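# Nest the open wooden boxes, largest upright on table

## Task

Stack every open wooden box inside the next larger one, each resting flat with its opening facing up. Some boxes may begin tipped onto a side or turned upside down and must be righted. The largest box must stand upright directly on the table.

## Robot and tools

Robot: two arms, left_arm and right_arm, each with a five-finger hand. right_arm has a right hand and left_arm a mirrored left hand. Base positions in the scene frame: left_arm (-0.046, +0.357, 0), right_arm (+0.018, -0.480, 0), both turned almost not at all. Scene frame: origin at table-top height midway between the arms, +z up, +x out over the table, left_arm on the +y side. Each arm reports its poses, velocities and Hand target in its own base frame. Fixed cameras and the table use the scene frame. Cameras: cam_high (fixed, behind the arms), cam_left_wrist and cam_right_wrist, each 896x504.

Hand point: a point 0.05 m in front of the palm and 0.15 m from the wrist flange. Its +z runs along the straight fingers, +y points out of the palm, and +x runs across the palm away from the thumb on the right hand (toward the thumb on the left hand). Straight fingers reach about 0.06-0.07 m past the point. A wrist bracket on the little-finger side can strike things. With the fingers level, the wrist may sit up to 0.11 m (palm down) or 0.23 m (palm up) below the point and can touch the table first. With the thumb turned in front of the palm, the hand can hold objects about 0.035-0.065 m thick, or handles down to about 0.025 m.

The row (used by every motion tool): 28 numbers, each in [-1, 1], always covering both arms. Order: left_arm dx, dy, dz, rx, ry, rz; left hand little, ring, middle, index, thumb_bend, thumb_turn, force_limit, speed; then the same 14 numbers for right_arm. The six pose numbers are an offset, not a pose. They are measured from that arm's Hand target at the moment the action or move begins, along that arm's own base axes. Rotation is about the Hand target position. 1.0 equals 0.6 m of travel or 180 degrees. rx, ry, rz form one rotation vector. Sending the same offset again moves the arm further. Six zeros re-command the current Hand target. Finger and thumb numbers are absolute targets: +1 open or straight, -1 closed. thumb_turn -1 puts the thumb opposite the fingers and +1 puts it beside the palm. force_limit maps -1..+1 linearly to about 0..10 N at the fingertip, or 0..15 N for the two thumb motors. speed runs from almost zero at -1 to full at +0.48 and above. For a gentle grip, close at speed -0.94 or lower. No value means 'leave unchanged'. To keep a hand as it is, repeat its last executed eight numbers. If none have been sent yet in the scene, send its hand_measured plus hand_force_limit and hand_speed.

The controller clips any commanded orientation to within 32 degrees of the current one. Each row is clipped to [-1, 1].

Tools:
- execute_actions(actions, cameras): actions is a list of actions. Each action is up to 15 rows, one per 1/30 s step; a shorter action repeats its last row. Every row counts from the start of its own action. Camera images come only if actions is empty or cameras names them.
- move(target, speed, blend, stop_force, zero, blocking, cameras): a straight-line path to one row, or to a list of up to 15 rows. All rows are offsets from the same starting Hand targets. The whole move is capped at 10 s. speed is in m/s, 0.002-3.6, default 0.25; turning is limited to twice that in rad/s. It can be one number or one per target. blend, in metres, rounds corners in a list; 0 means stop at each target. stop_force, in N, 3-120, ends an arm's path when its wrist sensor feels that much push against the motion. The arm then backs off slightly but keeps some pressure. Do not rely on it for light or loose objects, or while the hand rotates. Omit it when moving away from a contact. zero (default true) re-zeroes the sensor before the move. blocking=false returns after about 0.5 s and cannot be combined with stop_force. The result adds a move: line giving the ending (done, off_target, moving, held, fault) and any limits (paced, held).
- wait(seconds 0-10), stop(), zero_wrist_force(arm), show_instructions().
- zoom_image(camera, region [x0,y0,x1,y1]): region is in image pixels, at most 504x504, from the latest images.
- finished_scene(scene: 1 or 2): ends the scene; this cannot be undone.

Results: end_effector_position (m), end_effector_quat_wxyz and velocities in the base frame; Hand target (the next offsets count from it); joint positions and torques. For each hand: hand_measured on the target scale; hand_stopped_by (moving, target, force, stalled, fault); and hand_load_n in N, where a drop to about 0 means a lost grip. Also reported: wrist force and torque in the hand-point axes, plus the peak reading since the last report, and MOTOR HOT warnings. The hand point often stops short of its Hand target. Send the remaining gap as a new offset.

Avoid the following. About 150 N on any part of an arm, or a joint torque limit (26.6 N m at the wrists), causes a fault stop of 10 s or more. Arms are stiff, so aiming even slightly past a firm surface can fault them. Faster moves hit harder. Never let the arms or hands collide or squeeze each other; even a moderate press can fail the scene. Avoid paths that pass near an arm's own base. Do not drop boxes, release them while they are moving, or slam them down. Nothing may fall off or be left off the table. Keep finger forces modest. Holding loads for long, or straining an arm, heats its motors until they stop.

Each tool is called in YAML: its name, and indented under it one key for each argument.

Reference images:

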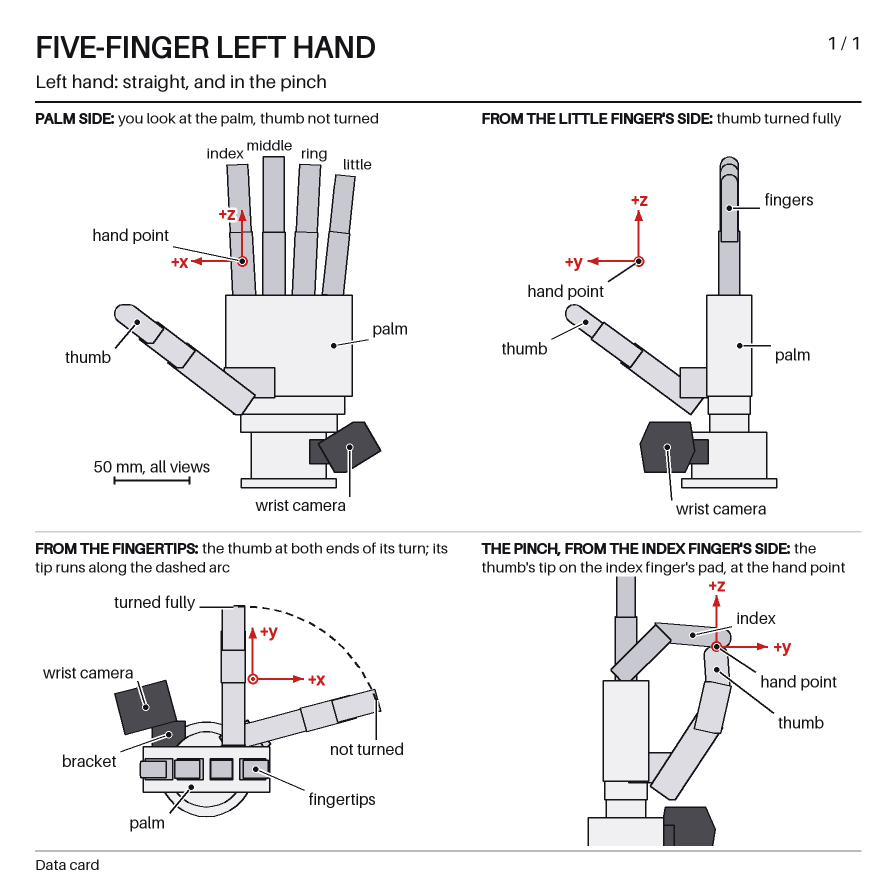

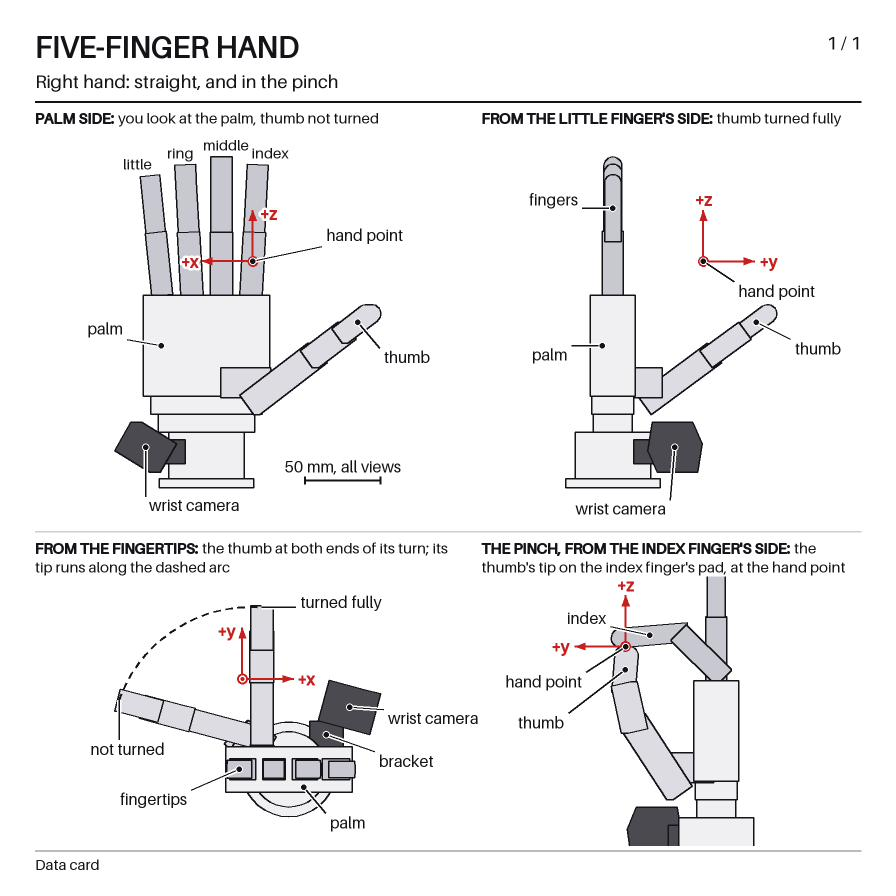

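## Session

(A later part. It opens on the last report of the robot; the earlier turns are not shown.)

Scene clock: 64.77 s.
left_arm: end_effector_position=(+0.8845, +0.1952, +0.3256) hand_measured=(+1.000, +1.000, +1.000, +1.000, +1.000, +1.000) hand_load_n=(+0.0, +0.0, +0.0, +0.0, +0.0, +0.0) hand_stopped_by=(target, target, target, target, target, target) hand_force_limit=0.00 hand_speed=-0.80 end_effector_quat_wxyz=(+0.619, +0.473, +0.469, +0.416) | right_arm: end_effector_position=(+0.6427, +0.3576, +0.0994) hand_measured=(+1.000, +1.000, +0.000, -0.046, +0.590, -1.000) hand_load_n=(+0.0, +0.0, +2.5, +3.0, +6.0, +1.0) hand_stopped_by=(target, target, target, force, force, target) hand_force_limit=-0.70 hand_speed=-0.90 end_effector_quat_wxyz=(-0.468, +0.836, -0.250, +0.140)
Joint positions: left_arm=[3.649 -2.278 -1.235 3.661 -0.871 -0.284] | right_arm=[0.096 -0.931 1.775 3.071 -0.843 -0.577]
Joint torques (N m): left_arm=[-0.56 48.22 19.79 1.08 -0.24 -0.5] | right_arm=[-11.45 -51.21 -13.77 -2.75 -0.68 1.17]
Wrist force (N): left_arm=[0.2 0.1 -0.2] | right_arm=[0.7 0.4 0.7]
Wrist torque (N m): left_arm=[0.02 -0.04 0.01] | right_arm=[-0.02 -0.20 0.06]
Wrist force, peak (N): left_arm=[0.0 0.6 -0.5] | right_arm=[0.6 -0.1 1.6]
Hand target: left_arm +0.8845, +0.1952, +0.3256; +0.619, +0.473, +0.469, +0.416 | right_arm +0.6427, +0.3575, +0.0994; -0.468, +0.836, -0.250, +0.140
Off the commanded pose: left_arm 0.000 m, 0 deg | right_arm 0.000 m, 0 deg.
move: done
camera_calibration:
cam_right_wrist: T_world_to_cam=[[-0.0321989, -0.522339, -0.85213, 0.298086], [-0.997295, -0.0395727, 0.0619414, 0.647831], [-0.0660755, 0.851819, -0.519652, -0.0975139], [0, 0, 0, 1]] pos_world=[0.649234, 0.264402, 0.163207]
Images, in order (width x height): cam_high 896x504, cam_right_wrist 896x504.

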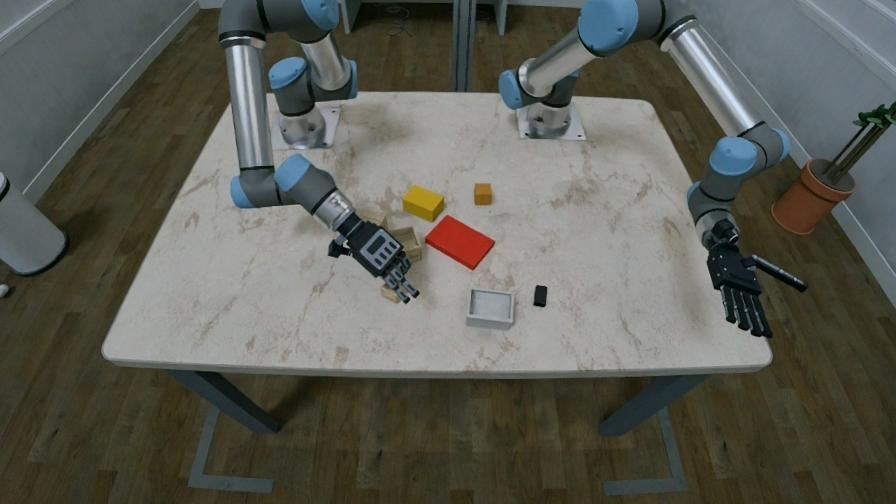

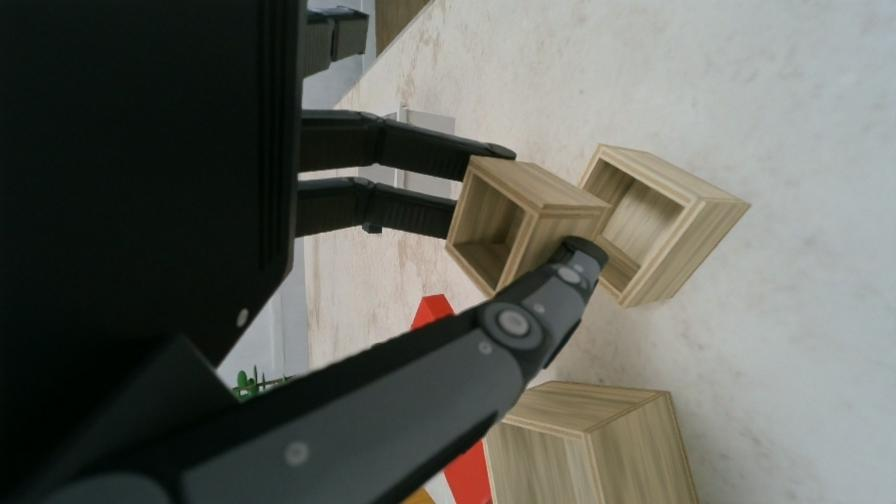

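move:
  target: [0,0,0,0,0,0,1,1,1,1,1,1,0.0,-0.8,0,-0.0017,-0.048,0,0,0,1,1,0,-0.1,0.2,-1,-0.7,-0.9]
  cameras: ["cam_right_wrist","cam_high"]
  speed: 0.1

zoom_image:
  camera: "cam_right_wrist"
  region: [420, 120, 720, 320]

zoom_image:
  camera: "cam_high"
  region: [360, 250, 430, 320]

Scene clock: 67.97 s.
left_arm: end_effector_position=(+0.8845, +0.1952, +0.3256) hand_measured=(+1.000, +1.000, +1.000, +1.000, +1.000, +1.000) hand_load_n=(+0.0, +0.0, +0.0, +0.0, +0.0, +0.0) hand_stopped_by=(target, target, target, target, target, target) hand_force_limit=0.00 hand_speed=-0.80 end_effector_quat_wxyz=(+0.619, +0.473, +0.469, +0.416) | right_arm: end_effector_position=(+0.6427, +0.3565, +0.0705) hand_measured=(+1.000, +1.000, +0.000, -0.046, +0.590, -1.000) hand_load_n=(+0.0, +0.0, +2.5, +3.0, +6.0, +1.0) hand_stopped_by=(target, target, target, force, force, target) hand_force_limit=-0.70 hand_speed=-0.90 end_effector_quat_wxyz=(-0.468, +0.836, -0.250, +0.140)
Joint positions: left_arm=[3.649 -2.278 -1.235 3.661 -0.871 -0.284] | right_arm=[0.094 -0.878 1.782 3.013 -0.842 -0.579]
Joint torques (N m): left_arm=[-0.15 48.9 20.36 1.03 -0.06 -0.77] | right_arm=[-7.63 -55.86 -17.8 -0.64 2.67 -0.08]
Wrist force (N): left_arm=[0.0 0.3 -0.6] | right_arm=[0.8 0.2 0.7]
Wrist torque (N m): left_arm=[0.07 -0.02 0.00] | right_arm=[-0.05 -0.23 0.22]
Wrist force, peak (N): left_arm=[0.3 0.0 -0.7] | right_arm=[0.8 1.0 0.8]
Hand target: left_arm +0.8845, +0.1952, +0.3256; +0.619, +0.473, +0.469, +0.416 | right_arm +0.6427, +0.3565, +0.0706; -0.468, +0.836, -0.250, +0.140
Off the commanded pose: left_arm 0.000 m, 0 deg | right_arm 0.000 m, 0 deg.
move: done
camera_calibration:
cam_right_wrist: T_world_to_cam=[[-0.0322773, -0.522415, -0.85208, 0.273034], [-0.997293, -0.0395225, 0.0620095, 0.649548], [-0.066071, 0.851775, -0.519725, -0.111524], [0, 0, 0, 1]] pos_world=[0.649234, 0.263302, 0.134407]
Images, in order (width x height): cam_high 896x504, cam_right_wrist 896x504.

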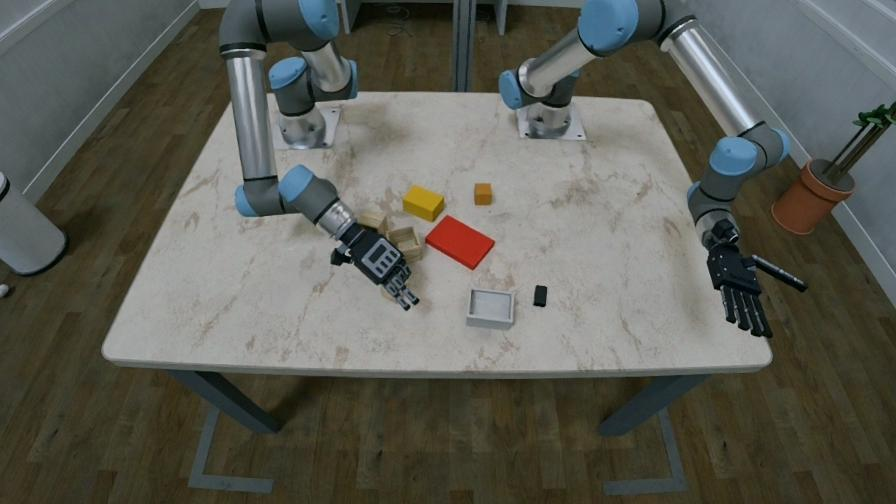

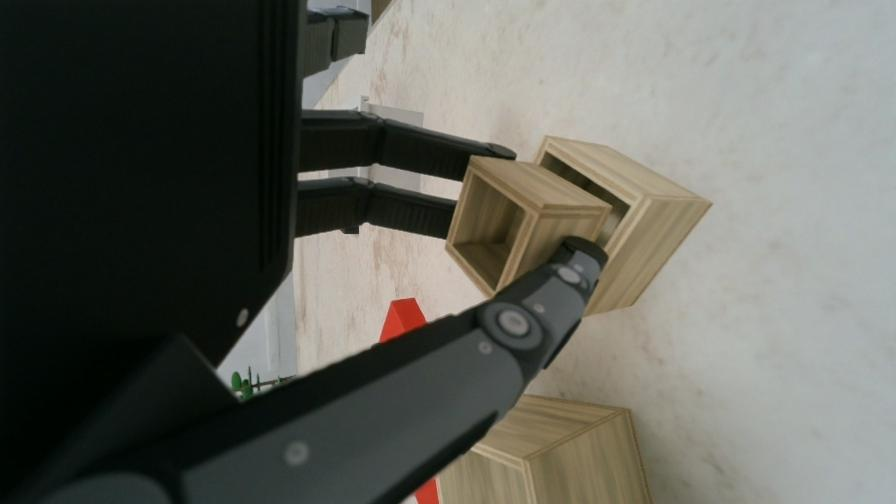

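Scaled by 1.680 from the camera's 896x504 image, which has a finer 1280x720 frame.

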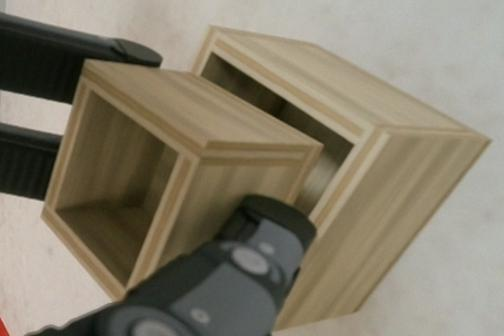

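Scaled by 7.200 from the camera's 896x504 image, which has a finer 1280x720 frame.

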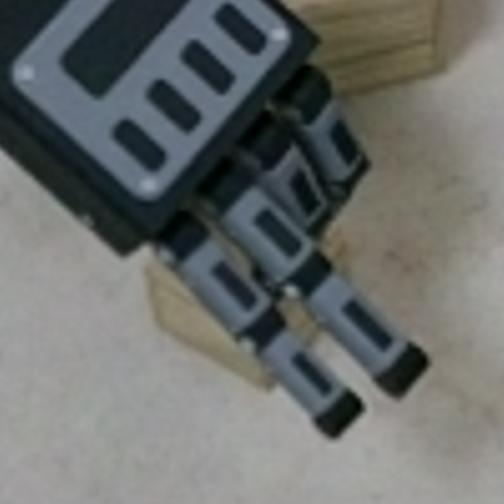

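move:
  target: [0,0,0,0,0,0,1,1,1,1,1,1,0.0,-0.8,0,0,-0.023,0,0,0,1,1,0,-0.1,0.2,-1,-0.7,-0.9]
  cameras: ["cam_right_wrist","cam_high"]
  speed: 0.03
  stop_force: 4

zoom_image:
  camera: "cam_right_wrist"
  region: [420, 120, 720, 320]

Scene clock: 71.17 s.
left_arm: end_effector_position=(+0.8845, +0.1952, +0.3256) hand_measured=(+1.000, +1.000, +1.000, +1.000, +1.000, +1.000) hand_load_n=(+0.0, -0.5, +0.0, +0.0, -0.5, +0.0) hand_stopped_by=(target, target, target, target, target, target) hand_force_limit=0.00 hand_speed=-0.80 end_effector_quat_wxyz=(+0.619, +0.473, +0.469, +0.416) | right_arm: end_effector_position=(+0.6428, +0.3565, +0.0624) hand_measured=(+1.000, +1.000, +0.000, -0.044, +0.590, -1.000) hand_load_n=(+0.0, +0.0, +1.0, +6.0, +8.5, +0.0) hand_stopped_by=(target, target, target, force, force, target) hand_force_limit=-0.70 hand_speed=-0.90 end_effector_quat_wxyz=(-0.468, +0.836, -0.249, +0.140)
Joint positions: left_arm=[3.649 -2.278 -1.235 3.661 -0.871 -0.284] | right_arm=[0.094 -0.862 1.783 2.996 -0.842 -0.579]
Joint torques (N m): left_arm=[-0.87 48.36 20.25 1.15 -0.16 -0.62] | right_arm=[8.85 -39.18 -28.51 -5.11 -0.56 0.93]
Wrist force (N): left_arm=[0.2 0.0 -0.4] | right_arm=[0.6 0.3 0.6]
Wrist torque (N m): left_arm=[0.02 -0.04 0.01] | right_arm=[-0.03 -0.20 0.20]
Wrist force, peak (N): left_arm=[0.2 0.3 -0.7] | right_arm=[1.0 -4.6 -1.7]
Hand target: left_arm +0.8845, +0.1952, +0.3256; +0.619, +0.473, +0.469, +0.416 | right_arm +0.6428, +0.3565, +0.0624; -0.468, +0.836, -0.249, +0.140 (not the last commanded pose)
Off the commanded pose: left_arm 0.000 m, 0 deg | right_arm 0.006 m, 0 deg.
move: contact (right_arm)
camera_calibration:
cam_right_wrist: T_world_to_cam=[[-0.0319905, -0.522397, -0.852102, 0.265947], [-0.997315, -0.0395054, 0.0616617, 0.650204], [-0.0658745, 0.851787, -0.51973, -0.115857], [0, 0, 0, 1]] pos_world=[0.649334, 0.263302, 0.126307]
Images, in order (width x height): cam_high 896x504, cam_right_wrist 896x504.

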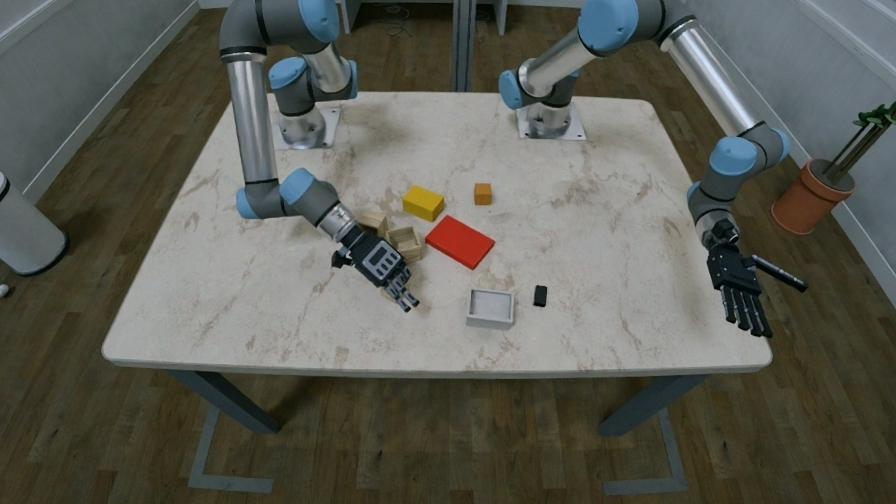

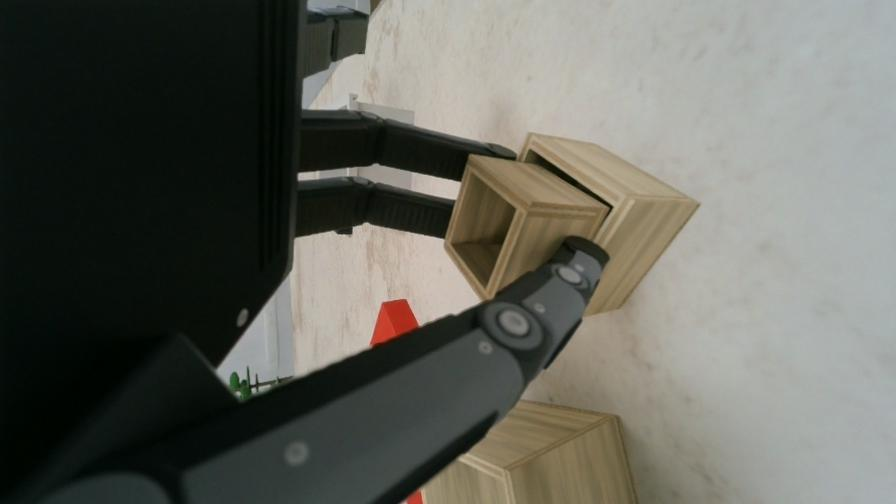

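Scaled by 1.680 from the camera's 896x504 image, which has a finer 1280x720 frame.

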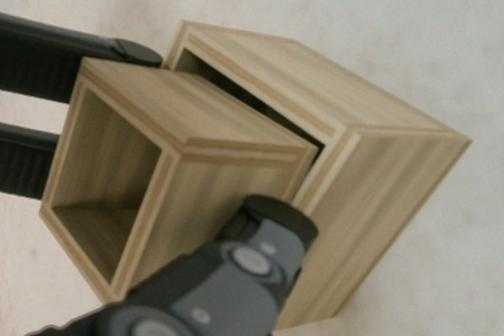

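move:
  target:
    - [0,0,0,0,0,0,1,1,1,1,1,1,0.0,-0.8,0.0028,-0.0003,0.006,0,0,0,1,1,0,-0.1,0.2,-1,-0.7,-0.9]
  speed: 0.03

move:
  target: [0,0,0,0,0,0,1,1,1,1,1,1,0.0,-0.8,0,0,-0.019,0,0,0,1,1,0,-0.1,0.2,-1,-0.7,-0.9]
  cameras: ["cam_right_wrist"]
  speed: 0.03
  stop_force: 4

zoom_image:
  camera: "cam_right_wrist"
  region: [420, 120, 720, 320]

Scene clock: 73.17 s.
left_arm: end_effector_position=(+0.8845, +0.1952, +0.3256) hand_measured=(+1.000, +1.000, +1.000, +1.000, +1.000, +1.000) hand_load_n=(+0.0, +0.0, +0.0, +0.0, +0.0, +0.0) hand_stopped_by=(target, target, target, target, target, target) hand_force_limit=0.00 hand_speed=-0.80 end_effector_quat_wxyz=(+0.619, +0.473, +0.469, +0.416) | right_arm: end_effector_position=(+0.6445, +0.3564, +0.0661) hand_measured=(+1.000, +1.000, +0.000, -0.044, +0.590, -1.000) hand_load_n=(+0.0, +0.0, +1.0, +6.0, +8.5, -0.5) hand_stopped_by=(target, target, target, force, force, target) hand_force_limit=-0.70 hand_speed=-0.90 end_effector_quat_wxyz=(-0.468, +0.836, -0.249, +0.140)
Joint positions: left_arm=[3.649 -2.278 -1.235 3.661 -0.871 -0.284] | right_arm=[0.093 -0.867 1.777 3.007 -0.842 -0.579]
Joint torques (N m): left_arm=[-0.08 49.64 20.2 1.06 -0.34 -0.69] | right_arm=[-11.8 -48.83 -22.04 -2.71 2.96 -2.05]
Wrist force (N): left_arm=[0.1 -0.1 -0.2] | right_arm=[0.6 0.4 0.8]
Wrist torque (N m): left_arm=[0.00 -0.03 0.01] | right_arm=[-0.03 -0.20 0.20]
Wrist force, peak (N): left_arm=[0.1 0.4 -0.7] | right_arm=[0.8 0.6 0.8]
Hand target: left_arm +0.8845, +0.1952, +0.3256; +0.619, +0.473, +0.469, +0.416 | right_arm +0.6445, +0.3563, +0.0660; -0.468, +0.836, -0.249, +0.140
Off the commanded pose: left_arm 0.000 m, 0 deg | right_arm 0.000 m, 0 deg.
move: done

Scene clock: 74.63 s.
left_arm: end_effector_position=(+0.8845, +0.1952, +0.3256) hand_measured=(+1.000, +1.000, +1.000, +1.000, +1.000, +1.000) hand_load_n=(+0.0, -0.5, +0.0, +0.0, +0.0, +0.0) hand_stopped_by=(target, target, target, target, target, target) hand_force_limit=0.00 hand_speed=-0.80 end_effector_quat_wxyz=(+0.619, +0.473, +0.469, +0.416) | right_arm: end_effector_position=(+0.6446, +0.3564, +0.0612) hand_measured=(+1.000, +1.000, +0.000, -0.044, +0.590, -1.000) hand_load_n=(+0.0, +0.0, +1.0, +7.0, +9.5, -0.5) hand_stopped_by=(target, target, target, force, force, target) hand_force_limit=-0.70 hand_speed=-0.90 end_effector_quat_wxyz=(-0.468, +0.836, -0.249, +0.140)
Joint positions: left_arm=[3.649 -2.278 -1.235 3.661 -0.871 -0.284] | right_arm=[0.093 -0.858 1.778 2.997 -0.842 -0.579]
Joint torques (N m): left_arm=[-1.49 49.86 20.17 1.12 0.03 -0.84] | right_arm=[-7.86 -42.29 -28.51 -5.18 -1.26 -1.88]
Wrist force (N): left_arm=[0.0 0.2 -0.2] | right_arm=[0.7 0.4 0.5]
Wrist torque (N m): left_arm=[0.04 -0.01 -0.01] | right_arm=[-0.01 -0.21 0.21]
Wrist force, peak (N): left_arm=[0.2 0.1 -0.9] | right_arm=[1.1 -5.1 -1.7]
Hand target: left_arm +0.8845, +0.1952, +0.3256; +0.619, +0.473, +0.469, +0.416 | right_arm +0.6446, +0.3564, +0.0612; -0.468, +0.836, -0.249, +0.140 (not the last commanded pose)
Off the commanded pose: left_arm 0.000 m, 0 deg | right_arm 0.007 m, 0 deg.
move: contact (right_arm)
camera_calibration:
cam_right_wrist: T_world_to_cam=[[-0.0316809, -0.522378, -0.852126, 0.264674], [-0.997338, -0.0395003, 0.0612945, 0.652125], [-0.0656781, 0.851799, -0.519735, -0.116322], [0, 0, 0, 1]] pos_world=[0.651134, 0.263102, 0.125107]
Images, in order (width x height): cam_right_wrist 896x504.

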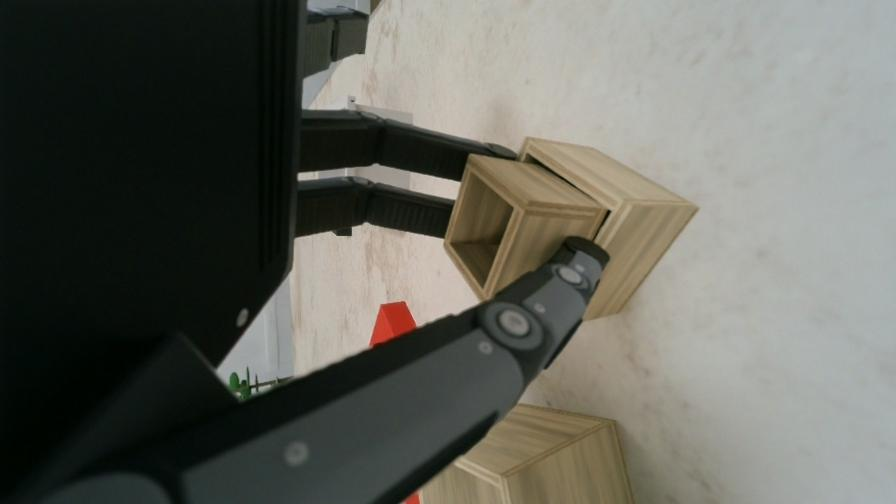

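Scaled by 1.680 from the camera's 896x504 image, which has a finer 1280x720 frame.

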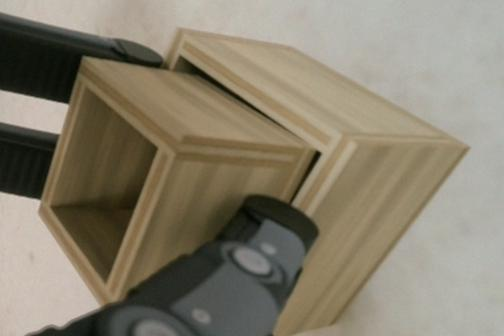

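move:
  target:
    - [0,0,0,0,0,0,1,1,1,1,1,1,0.0,-0.8,0,0,0.001,0,0,0,1,1,0,-0.1,0.2,-1,-0.7,-0.9]
    - [0,0,0,0,0,0,1,1,1,1,1,1,0.0,-0.8,0,0,0.001,0,0,0,1,1,0.4,0.4,0.2,-1,-0.7,0.3]
  speed: 0.03
  cameras: ["cam_right_wrist"]

zoom_image:
  camera: "cam_right_wrist"
  region: [420, 120, 720, 320]

Scene clock: 78.33 s.
left_arm: end_effector_position=(+0.8845, +0.1952, +0.3256) hand_measured=(+1.000, +1.000, +1.000, +1.000, +1.000, +1.000) hand_load_n=(+0.0, +0.0, +0.0, +0.0, +0.0, +0.0) hand_stopped_by=(target, target, target, target, target, target) hand_force_limit=0.00 hand_speed=-0.80 end_effector_quat_wxyz=(+0.619, +0.473, +0.469, +0.416) | right_arm: end_effector_position=(+0.6446, +0.3563, +0.0618) hand_measured=(+1.000, +1.000, +0.400, +0.400, +0.588, -1.000) hand_load_n=(+0.0, +0.0, +0.0, +0.0, +0.5, +0.0) hand_stopped_by=(target, target, target, target, force, target) hand_force_limit=-0.70 hand_speed=0.30 end_effector_quat_wxyz=(-0.468, +0.836, -0.249, +0.140)
Joint positions: left_arm=[3.649 -2.278 -1.235 3.661 -0.871 -0.284] | right_arm=[0.093 -0.859 1.778 2.998 -0.842 -0.579]
Joint torques (N m): left_arm=[-1.78 50.18 19.97 0.95 -0.21 -0.87] | right_arm=[2.52 -56.49 -24.83 -1.42 -0.59 -1.22]
Wrist force (N): left_arm=[0.1 0.2 -0.8] | right_arm=[0.6 0.1 0.5]
Wrist torque (N m): left_arm=[0.06 -0.04 -0.01] | right_arm=[-0.05 -0.20 0.19]
Wrist force, peak (N): left_arm=[0.1 0.2 -0.9] | right_arm=[0.9 0.8 0.7]
Hand target: left_arm +0.8845, +0.1952, +0.3256; +0.619, +0.473, +0.469, +0.416 | right_arm +0.6446, +0.3564, +0.0618; -0.468, +0.836, -0.249, +0.140
Off the commanded pose: left_arm 0.000 m, 0 deg | right_arm 0.000 m, 0 deg.
move: done
camera_calibration:
cam_right_wrist: T_world_to_cam=[[-0.0317336, -0.52238, -0.852122, 0.26522], [-0.997336, -0.0394723, 0.0613394, 0.652074], [-0.0656776, 0.851799, -0.519736, -0.116011], [0, 0, 0, 1]] pos_world=[0.651134, 0.263102, 0.125707]
Images, in order (width x height): cam_right_wrist 896x504.

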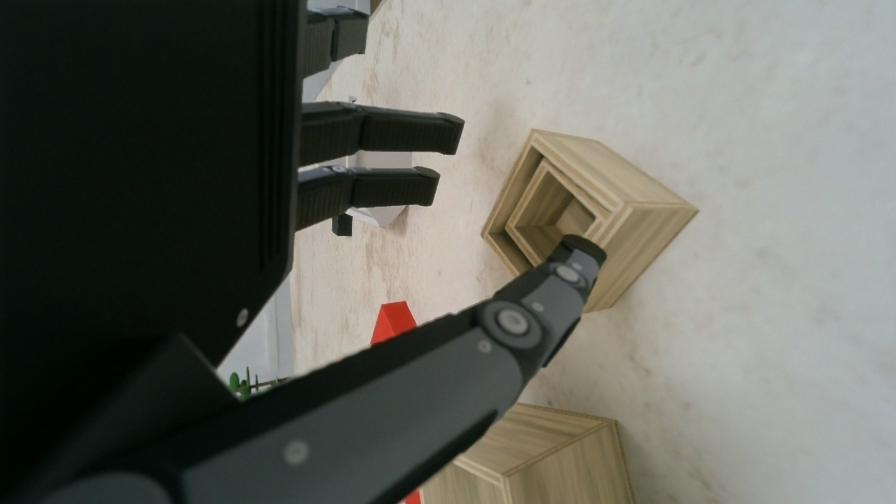

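Scaled by 1.680 from the camera's 896x504 image, which has a finer 1280x720 frame.

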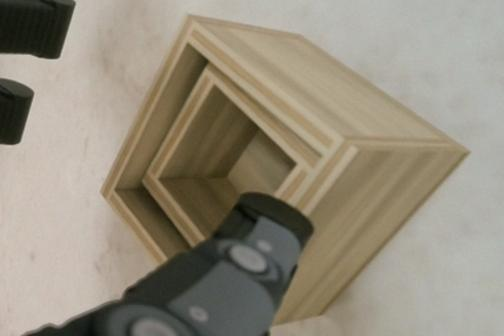

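move:
  target:
    - [0,0,0,0,0,0,1,1,1,1,1,1,0.0,-0.8,0,0,0.1637,0,0,0,1,1,0.4,0.4,0.2,-1,-0.7,0.3]
    - [0,0,0,0,0,0,1,1,1,1,1,1,0.0,-0.8,-0.285,-0.1147,0.1637,0.0626,0.1558,0.0763,1,1,0.4,0.4,0.2,-1,-0.7,0.3]
    - [0,0,0,0,0,0,1,1,1,1,1,1,0.0,-0.8,-0.285,-0.1147,0.1637,0.0626,0.1558,0.0763,-1,-1,0.2,0.2,1,-1,0,0.4]
  speed: 0.25
  cameras: ["cam_right_wrist","cam_high"]

zoom_image:
  camera: "cam_high"
  region: [335, 200, 435, 310]

Scene clock: 88.00 s.
left_arm: end_effector_position=(+0.8845, +0.1952, +0.3256) hand_measured=(+1.000, +1.000, +1.000, +1.000, +1.000, +1.000) hand_load_n=(+0.0, +0.0, +0.0, +0.0, +0.0, +0.0) hand_stopped_by=(target, target, target, target, target, target) hand_force_limit=0.00 hand_speed=-0.80 end_effector_quat_wxyz=(+0.619, +0.473, +0.469, +0.416) | right_arm: end_effector_position=(+0.4736, +0.2875, +0.1600) hand_measured=(-1.000, -1.000, +0.200, +0.200, +1.000, -1.000) hand_load_n=(+0.0, +0.5, +0.0, +0.0, +0.0, +0.0) hand_stopped_by=(target, target, target, target, target, target) hand_force_limit=0.00 hand_speed=0.40 end_effector_quat_wxyz=(-0.486, +0.819, -0.267, -0.147)
Joint positions: left_arm=[3.649 -2.278 -1.235 3.661 -0.871 -0.284] | right_arm=[-0.097 -1.293 1.981 4.159 -0.51 -1.116]
Joint torques (N m): left_arm=[-0.98 50.17 20.47 1.21 -0.15 -0.76] | right_arm=[10.59 -41.19 -4.4 -0.47 1.97 -2.24]
Wrist force (N): left_arm=[0.2 0.2 -0.4] | right_arm=[0.8 0.6 0.6]
Wrist torque (N m): left_arm=[0.05 -0.04 0.00] | right_arm=[0.04 -0.23 0.11]
Wrist force, peak (N): left_arm=[0.0 0.4 -0.8] | right_arm=[0.8 2.1 1.4]
Hand target: left_arm +0.8845, +0.1952, +0.3256; +0.619, +0.473, +0.469, +0.416 | right_arm +0.4736, +0.2875, +0.1600; -0.486, +0.819, -0.267, -0.147
Off the commanded pose: left_arm 0.000 m, 0 deg | right_arm 0.000 m, 0 deg.
move: done
camera_calibration:
cam_right_wrist: T_world_to_cam=[[-0.346905, -0.396867, -0.849796, 0.420277], [-0.816451, -0.318137, 0.481867, 0.399873], [-0.461589, 0.860979, -0.213659, 0.11829], [0, 0, 0, 1]] pos_world=[0.526875, 0.192163, 0.189738]
Images, in order (width x height): cam_high 896x504, cam_right_wrist 896x504.

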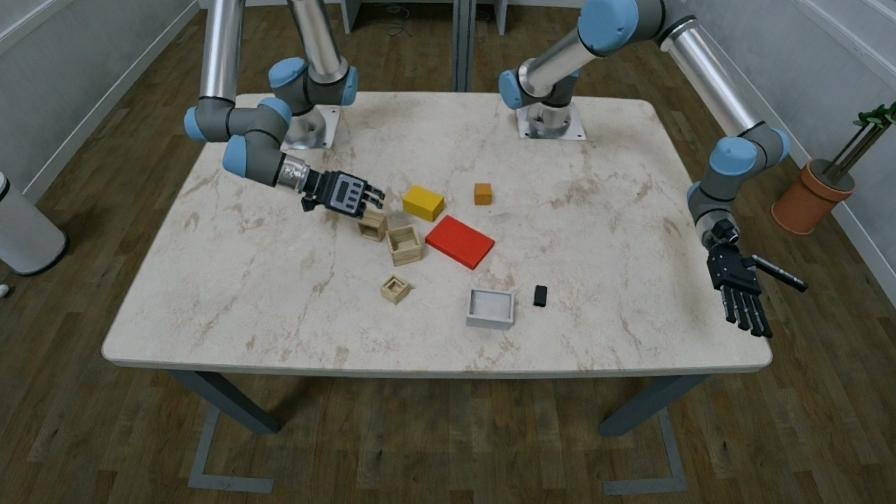

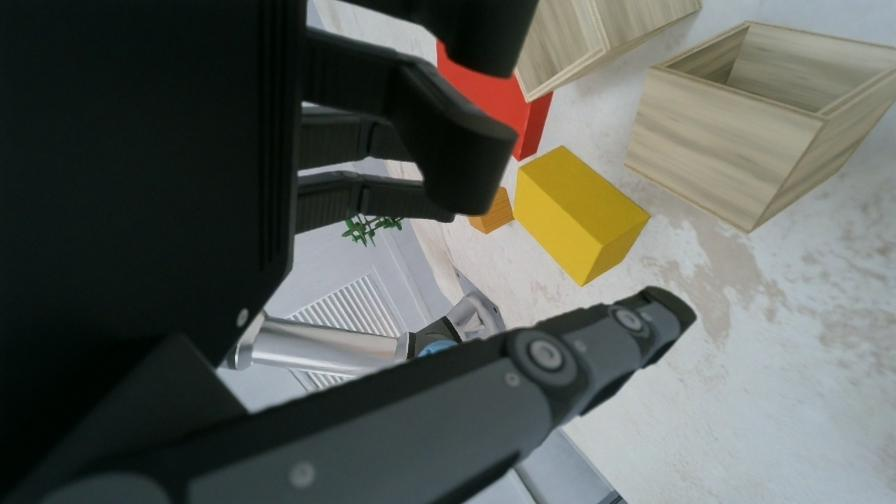

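Scaled by 4.582 from the camera's 896x504 image, which has a finer 1280x720 frame.

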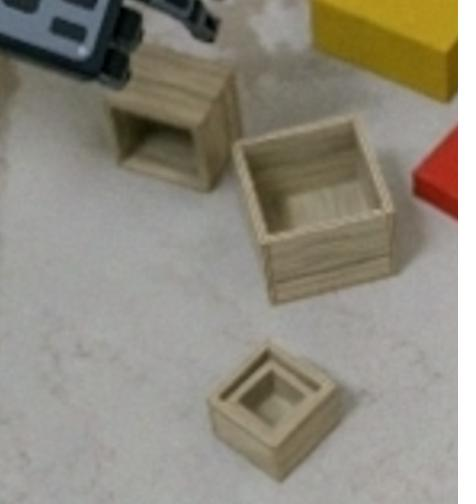

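move:
  target:
    - [0,0,0,0,0,0,1,1,1,1,1,1,0.0,-0.8,-0.0162,0.004,-0.03,0,0,0,-1,-1,0.2,0.2,1,-1,0,0.4]
    - [0,0,0,0,0,0,1,1,1,1,1,1,0.0,-0.8,-0.0162,0.004,-0.1367,0,0,0,-1,-1,0.2,0.2,1,-1,0,0.4]
  speed: 0.1
  stop_force: 6
  cameras: ["cam_right_wrist","cam_high"]

zoom_image:
  camera: "cam_high"
  region: [335, 170, 435, 280]

Scene clock: 93.17 s.
left_arm: end_effector_position=(+0.8845, +0.1952, +0.3256) hand_measured=(+1.000, +1.000, +1.000, +1.000, +1.000, +1.000) hand_load_n=(+0.0, +0.0, +0.0, +0.0, +0.0, +0.0) hand_stopped_by=(target, target, target, target, target, target) hand_force_limit=0.00 hand_speed=-0.80 end_effector_quat_wxyz=(+0.619, +0.473, +0.469, +0.416) | right_arm: end_effector_position=(+0.4639, +0.2899, +0.0780) hand_measured=(-1.000, -1.000, +0.200, +0.200, +1.000, -1.000) hand_load_n=(+0.0, +0.0, +0.0, +0.0, +0.0, +0.0) hand_stopped_by=(target, target, target, target, target, target) hand_force_limit=0.00 hand_speed=0.40 end_effector_quat_wxyz=(-0.486, +0.819, -0.267, -0.147)
Joint positions: left_arm=[3.649 -2.278 -1.235 3.661 -0.871 -0.284] | right_arm=[-0.094 -1.155 2.073 3.924 -0.51 -1.11]
Joint torques (N m): left_arm=[-0.65 50.57 19.6 0.92 -0.34 -0.67] | right_arm=[10.71 -28.09 -27.97 -5.04 0.06 -1.92]
Wrist force (N): left_arm=[0.4 0.2 -0.4] | right_arm=[1.0 0.3 0.6]
Wrist torque (N m): left_arm=[0.04 -0.07 0.02] | right_arm=[-0.01 -0.26 0.07]
Wrist force, peak (N): left_arm=[0.4 0.0 -0.9] | right_arm=[1.4 1.3 1.0]
Hand target: left_arm +0.8845, +0.1952, +0.3256; +0.619, +0.473, +0.469, +0.416 | right_arm +0.4639, +0.2899, +0.0780; -0.486, +0.819, -0.267, -0.147
Off the commanded pose: left_arm 0.000 m, 0 deg | right_arm 0.000 m, 0 deg.
move: done
camera_calibration:
cam_right_wrist: T_world_to_cam=[[-0.346993, -0.396777, -0.849802, 0.34821], [-0.816453, -0.318092, 0.481895, 0.432219], [-0.46152, 0.861037, -0.213574, 0.0941707], [0, 0, 0, 1]] pos_world=[0.517175, 0.194563, 0.107738]
Images, in order (width x height): cam_high 896x504, cam_right_wrist 896x504.

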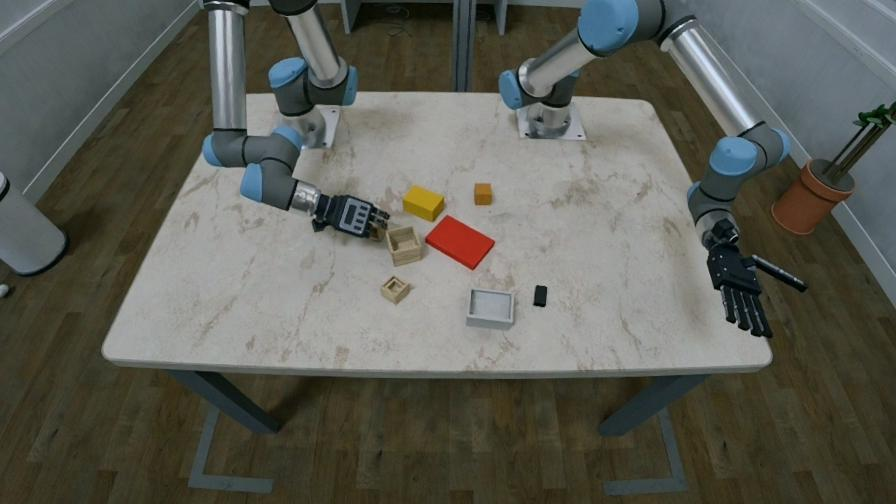

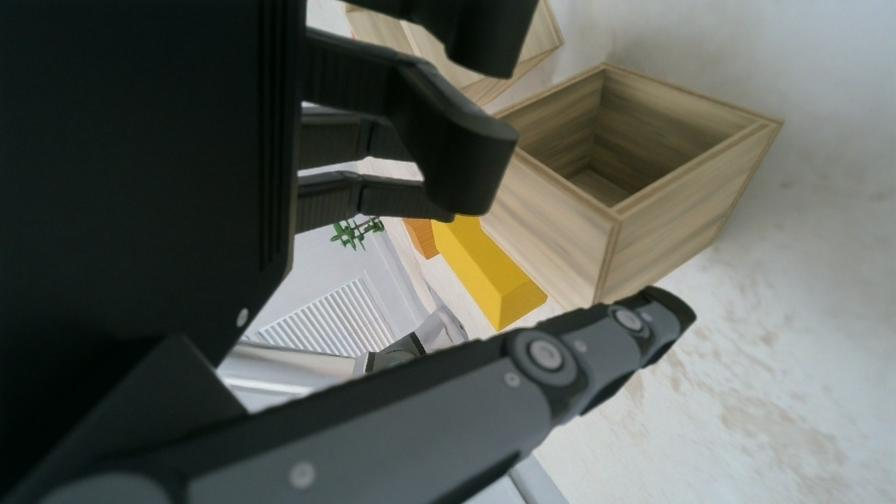

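Scaled by 4.582 from the camera's 896x504 image, which has a finer 1280x720 frame.

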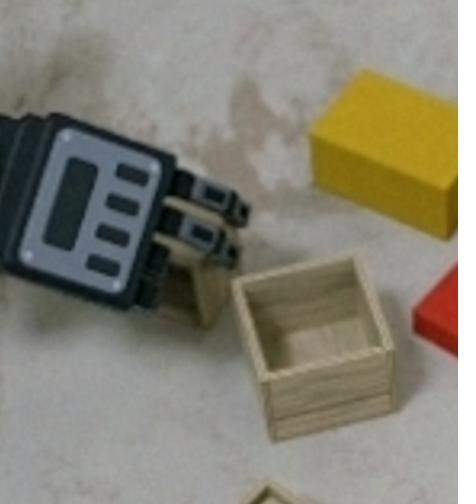

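move:
  target:
    - [0,0,0,0,0,0,1,1,1,1,1,1,0.0,-0.8,0,0,-0.05,0,0,0,-1,-1,0.2,0.2,1,-1,0,0.4]
  speed: 0.06
  stop_force: 5
  cameras: ["cam_right_wrist","cam_high"]

zoom_image:
  camera: "cam_high"
  region: [335, 170, 435, 280]

Scene clock: 95.87 s.
left_arm: end_effector_position=(+0.8845, +0.1952, +0.3256) hand_measured=(+1.000, +1.000, +1.000, +1.000, +1.000, +1.000) hand_load_n=(+0.0, +0.0, +0.0, +0.5, +0.0, +0.0) hand_stopped_by=(target, target, target, target, target, target) hand_force_limit=0.00 hand_speed=-0.80 end_effector_quat_wxyz=(+0.619, +0.473, +0.469, +0.416) | right_arm: end_effector_position=(+0.4639, +0.2899, +0.0480) hand_measured=(-1.000, -1.000, +0.200, +0.200, +1.000, -1.000) hand_load_n=(+0.0, +0.0, +0.0, +0.0, +0.0, +0.0) hand_stopped_by=(target, target, target, target, target, target) hand_force_limit=0.00 hand_speed=0.40 end_effector_quat_wxyz=(-0.486, +0.819, -0.267, -0.147)
Joint positions: left_arm=[3.649 -2.278 -1.235 3.661 -0.871 -0.284] | right_arm=[-0.094 -1.089 2.085 3.845 -0.51 -1.11]
Joint torques (N m): left_arm=[-0.75 49.5 19.97 0.92 -0.31 -0.84] | right_arm=[0.57 -46.43 -27.74 -2.69 1.54 0.24]
Wrist force (N): left_arm=[0.2 0.0 -0.4] | right_arm=[0.8 0.5 0.8]
Wrist torque (N m): left_arm=[0.02 -0.05 0.01] | right_arm=[0.00 -0.24 0.07]
Wrist force, peak (N): left_arm=[-0.2 0.2 -0.8] | right_arm=[1.0 0.8 1.0]
Hand target: left_arm +0.8845, +0.1952, +0.3256; +0.619, +0.473, +0.469, +0.416 | right_arm +0.4639, +0.2899, +0.0480; -0.486, +0.819, -0.267, -0.147
Off the commanded pose: left_arm 0.000 m, 0 deg | right_arm 0.000 m, 0 deg.
move: done
camera_calibration:
cam_right_wrist: T_world_to_cam=[[-0.347014, -0.396822, -0.849773, 0.322734], [-0.816399, -0.318144, 0.481951, 0.446654], [-0.461598, 0.860998, -0.213565, 0.0878108], [0, 0, 0, 1]] pos_world=[0.517175, 0.194563, 0.077738]
Images, in order (width x height): cam_high 896x504, cam_right_wrist 896x504.

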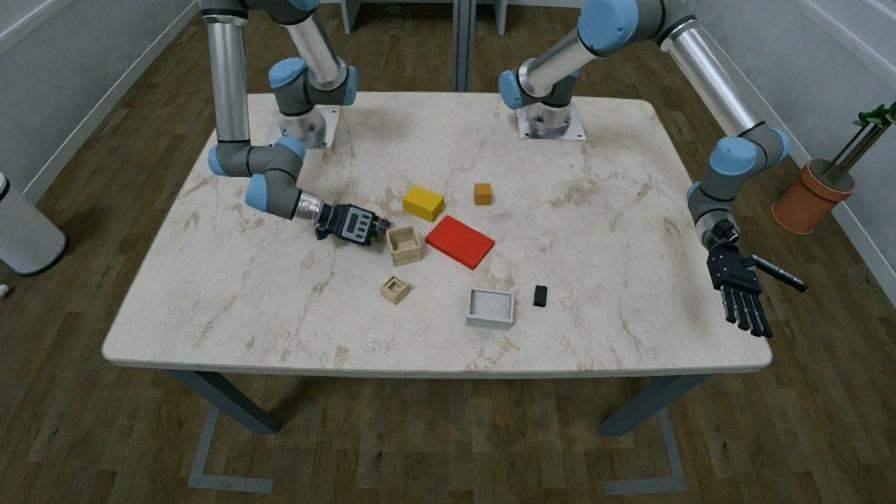

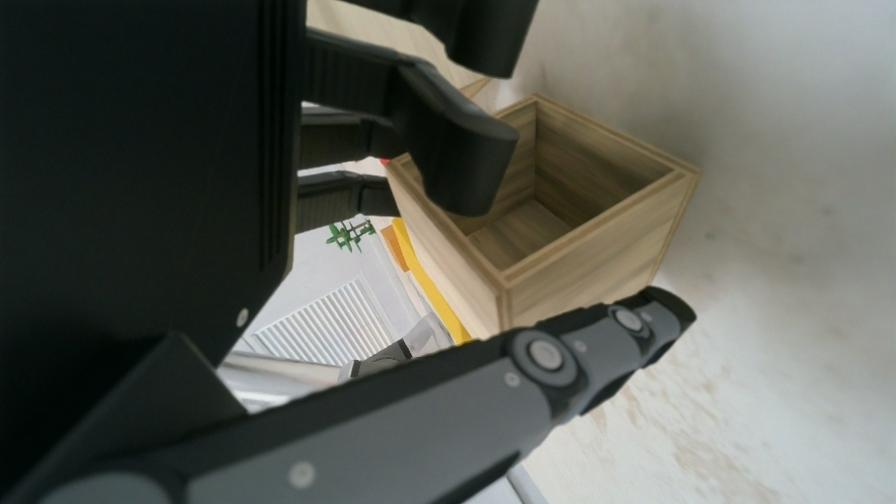

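Scaled by 4.582 from the camera's 896x504 image, which has a finer 1280x720 frame.

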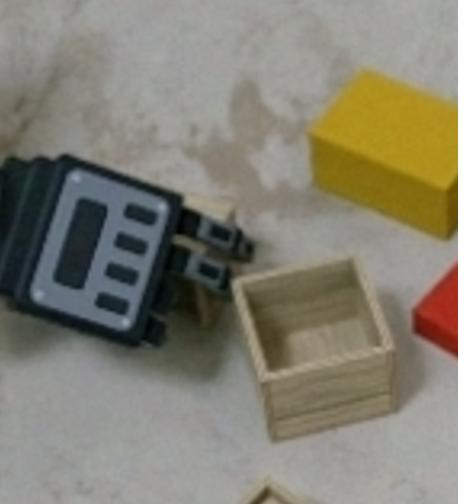

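move:
  target:
    - [0,0,0,0,0,0,1,1,1,1,1,1,0.0,-0.8,0,0,0,0,0,0,-1,-1,0.2,0.2,0.4,-1,-0.3,-0.7]
  cameras: ["cam_right_wrist"]

move:
  target:
    - [0,0,0,0,0,0,1,1,1,1,1,1,0.0,-0.8,0,0,0,0,0,0,-1,-1,-0.2,-0.2,0.4,-1,-0.3,-0.8]
  cameras: ["cam_right_wrist"]

Scene clock: 97.40 s.
left_arm: end_effector_position=(+0.8845, +0.1952, +0.3256) hand_measured=(+1.000, +1.000, +1.000, +1.000, +1.000, +1.000) hand_load_n=(+0.0, +0.0, +0.0, +0.0, +0.0, +0.0) hand_stopped_by=(target, target, target, target, target, target) hand_force_limit=0.00 hand_speed=-0.80 end_effector_quat_wxyz=(+0.619, +0.473, +0.469, +0.416) | right_arm: end_effector_position=(+0.4639, +0.2899, +0.0480) hand_measured=(-1.000, -1.000, +0.200, +0.200, +0.736, -1.000) hand_load_n=(+0.0, +0.0, +6.5, +2.0, +9.0, +1.0) hand_stopped_by=(target, target, target, target, force, target) hand_force_limit=-0.30 hand_speed=-0.70 end_effector_quat_wxyz=(-0.486, +0.819, -0.267, -0.147)
Joint positions: left_arm=[3.649 -2.278 -1.235 3.661 -0.871 -0.284] | right_arm=[-0.094 -1.089 2.085 3.845 -0.51 -1.11]
Joint torques (N m): left_arm=[-0.62 49.79 21.09 0.98 -0.2 -0.88] | right_arm=[0.86 -45.21 -26.88 -4.5 3.44 -1.94]
Wrist force (N): left_arm=[-0.1 0.0 -0.5] | right_arm=[0.5 -0.1 0.1]
Wrist torque (N m): left_arm=[0.02 -0.01 0.00] | right_arm=[0.03 -0.24 0.05]
Wrist force, peak (N): left_arm=[0.1 0.1 -0.8] | right_arm=[0.9 0.5 0.9]
Hand target: left_arm +0.8845, +0.1952, +0.3256; +0.619, +0.473, +0.469, +0.416 | right_arm +0.4639, +0.2899, +0.0480; -0.486, +0.819, -0.267, -0.147
Off the commanded pose: left_arm 0.000 m, 0 deg | right_arm 0.000 m, 0 deg.
move: done
camera_calibration:
cam_right_wrist: T_world_to_cam=[[-0.346905, -0.396867, -0.849796, 0.322688], [-0.816451, -0.318137, 0.481867, 0.446686], [-0.461589, 0.860979, -0.213659, 0.0878168], [0, 0, 0, 1]] pos_world=[0.517175, 0.194563, 0.0777379]
Images, in order (width x height): cam_right_wrist 896x504.

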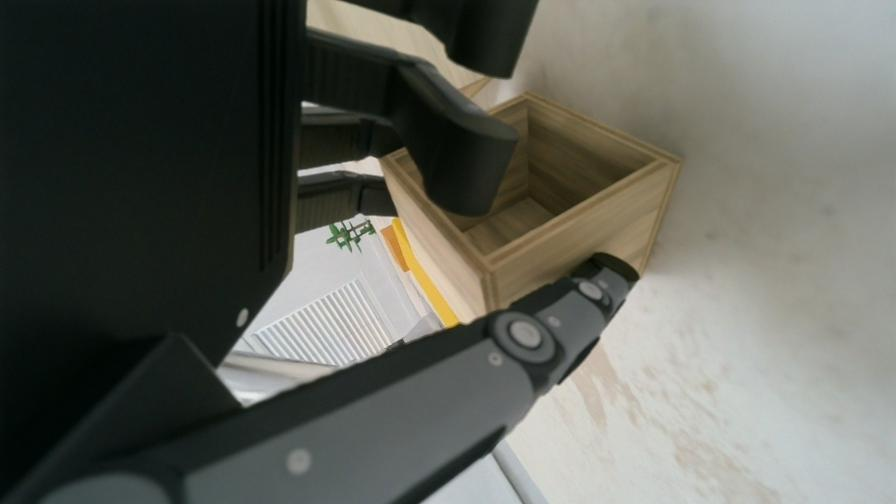

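Scene clock: 97.90 s.
left_arm: end_effector_position=(+0.8845, +0.1952, +0.3256) hand_measured=(+1.000, +1.000, +1.000, +1.000, +1.000, +1.000) hand_load_n=(+0.5, +0.0, +0.0, +0.0, +0.0, +0.0) hand_stopped_by=(target, target, target, target, target, target) hand_force_limit=0.00 hand_speed=-0.80 end_effector_quat_wxyz=(+0.619, +0.473, +0.469, +0.416) | right_arm: end_effector_position=(+0.4639, +0.2899, +0.0480) hand_measured=(-1.000, -1.000, +0.200, +0.184, +0.736, -1.000) hand_load_n=(+0.0, +0.0, +3.0, +9.0, +13.0, -2.0) hand_stopped_by=(target, target, force, force, force, target) hand_force_limit=-0.30 hand_speed=-0.80 end_effector_quat_wxyz=(-0.486, +0.819, -0.267, -0.147)
Joint positions: left_arm=[3.649 -2.278 -1.235 3.661 -0.871 -0.284] | right_arm=[-0.094 -1.089 2.085 3.845 -0.51 -1.11]
Joint torques (N m): left_arm=[0.79 49.14 21.41 0.84 -0.06 -0.86] | right_arm=[-0.37 -43.9 -26.89 -4.54 3.56 -1.99]
Wrist force (N): left_arm=[-0.1 0.2 -0.7] | right_arm=[1.0 0.4 0.8]
Wrist torque (N m): left_arm=[0.07 -0.01 -0.01] | right_arm=[-0.04 -0.24 0.06]
Wrist force, peak (N): left_arm=[0.4 0.1 -0.8] | right_arm=[0.9 0.5 1.0]
Hand target: left_arm +0.8845, +0.1952, +0.3256; +0.619, +0.473, +0.469, +0.416 | right_arm +0.4639, +0.2899, +0.0480; -0.486, +0.819, -0.267, -0.147
Off the commanded pose: left_arm 0.000 m, 0 deg | right_arm 0.000 m, 0 deg.
move: done
camera_calibration:
cam_right_wrist: T_world_to_cam=[[-0.346945, -0.396794, -0.849814, 0.322695], [-0.816429, -0.318178, 0.481879, 0.446682], [-0.461599, 0.860998, -0.213564, 0.0878109], [0, 0, 0, 1]] pos_world=[0.517175, 0.194563, 0.077738]
Images, in order (width x height): cam_right_wrist 896x504.

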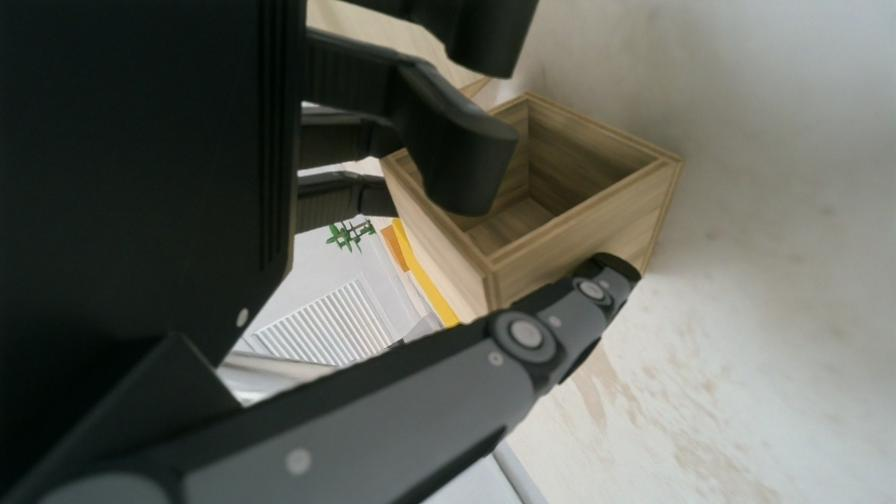

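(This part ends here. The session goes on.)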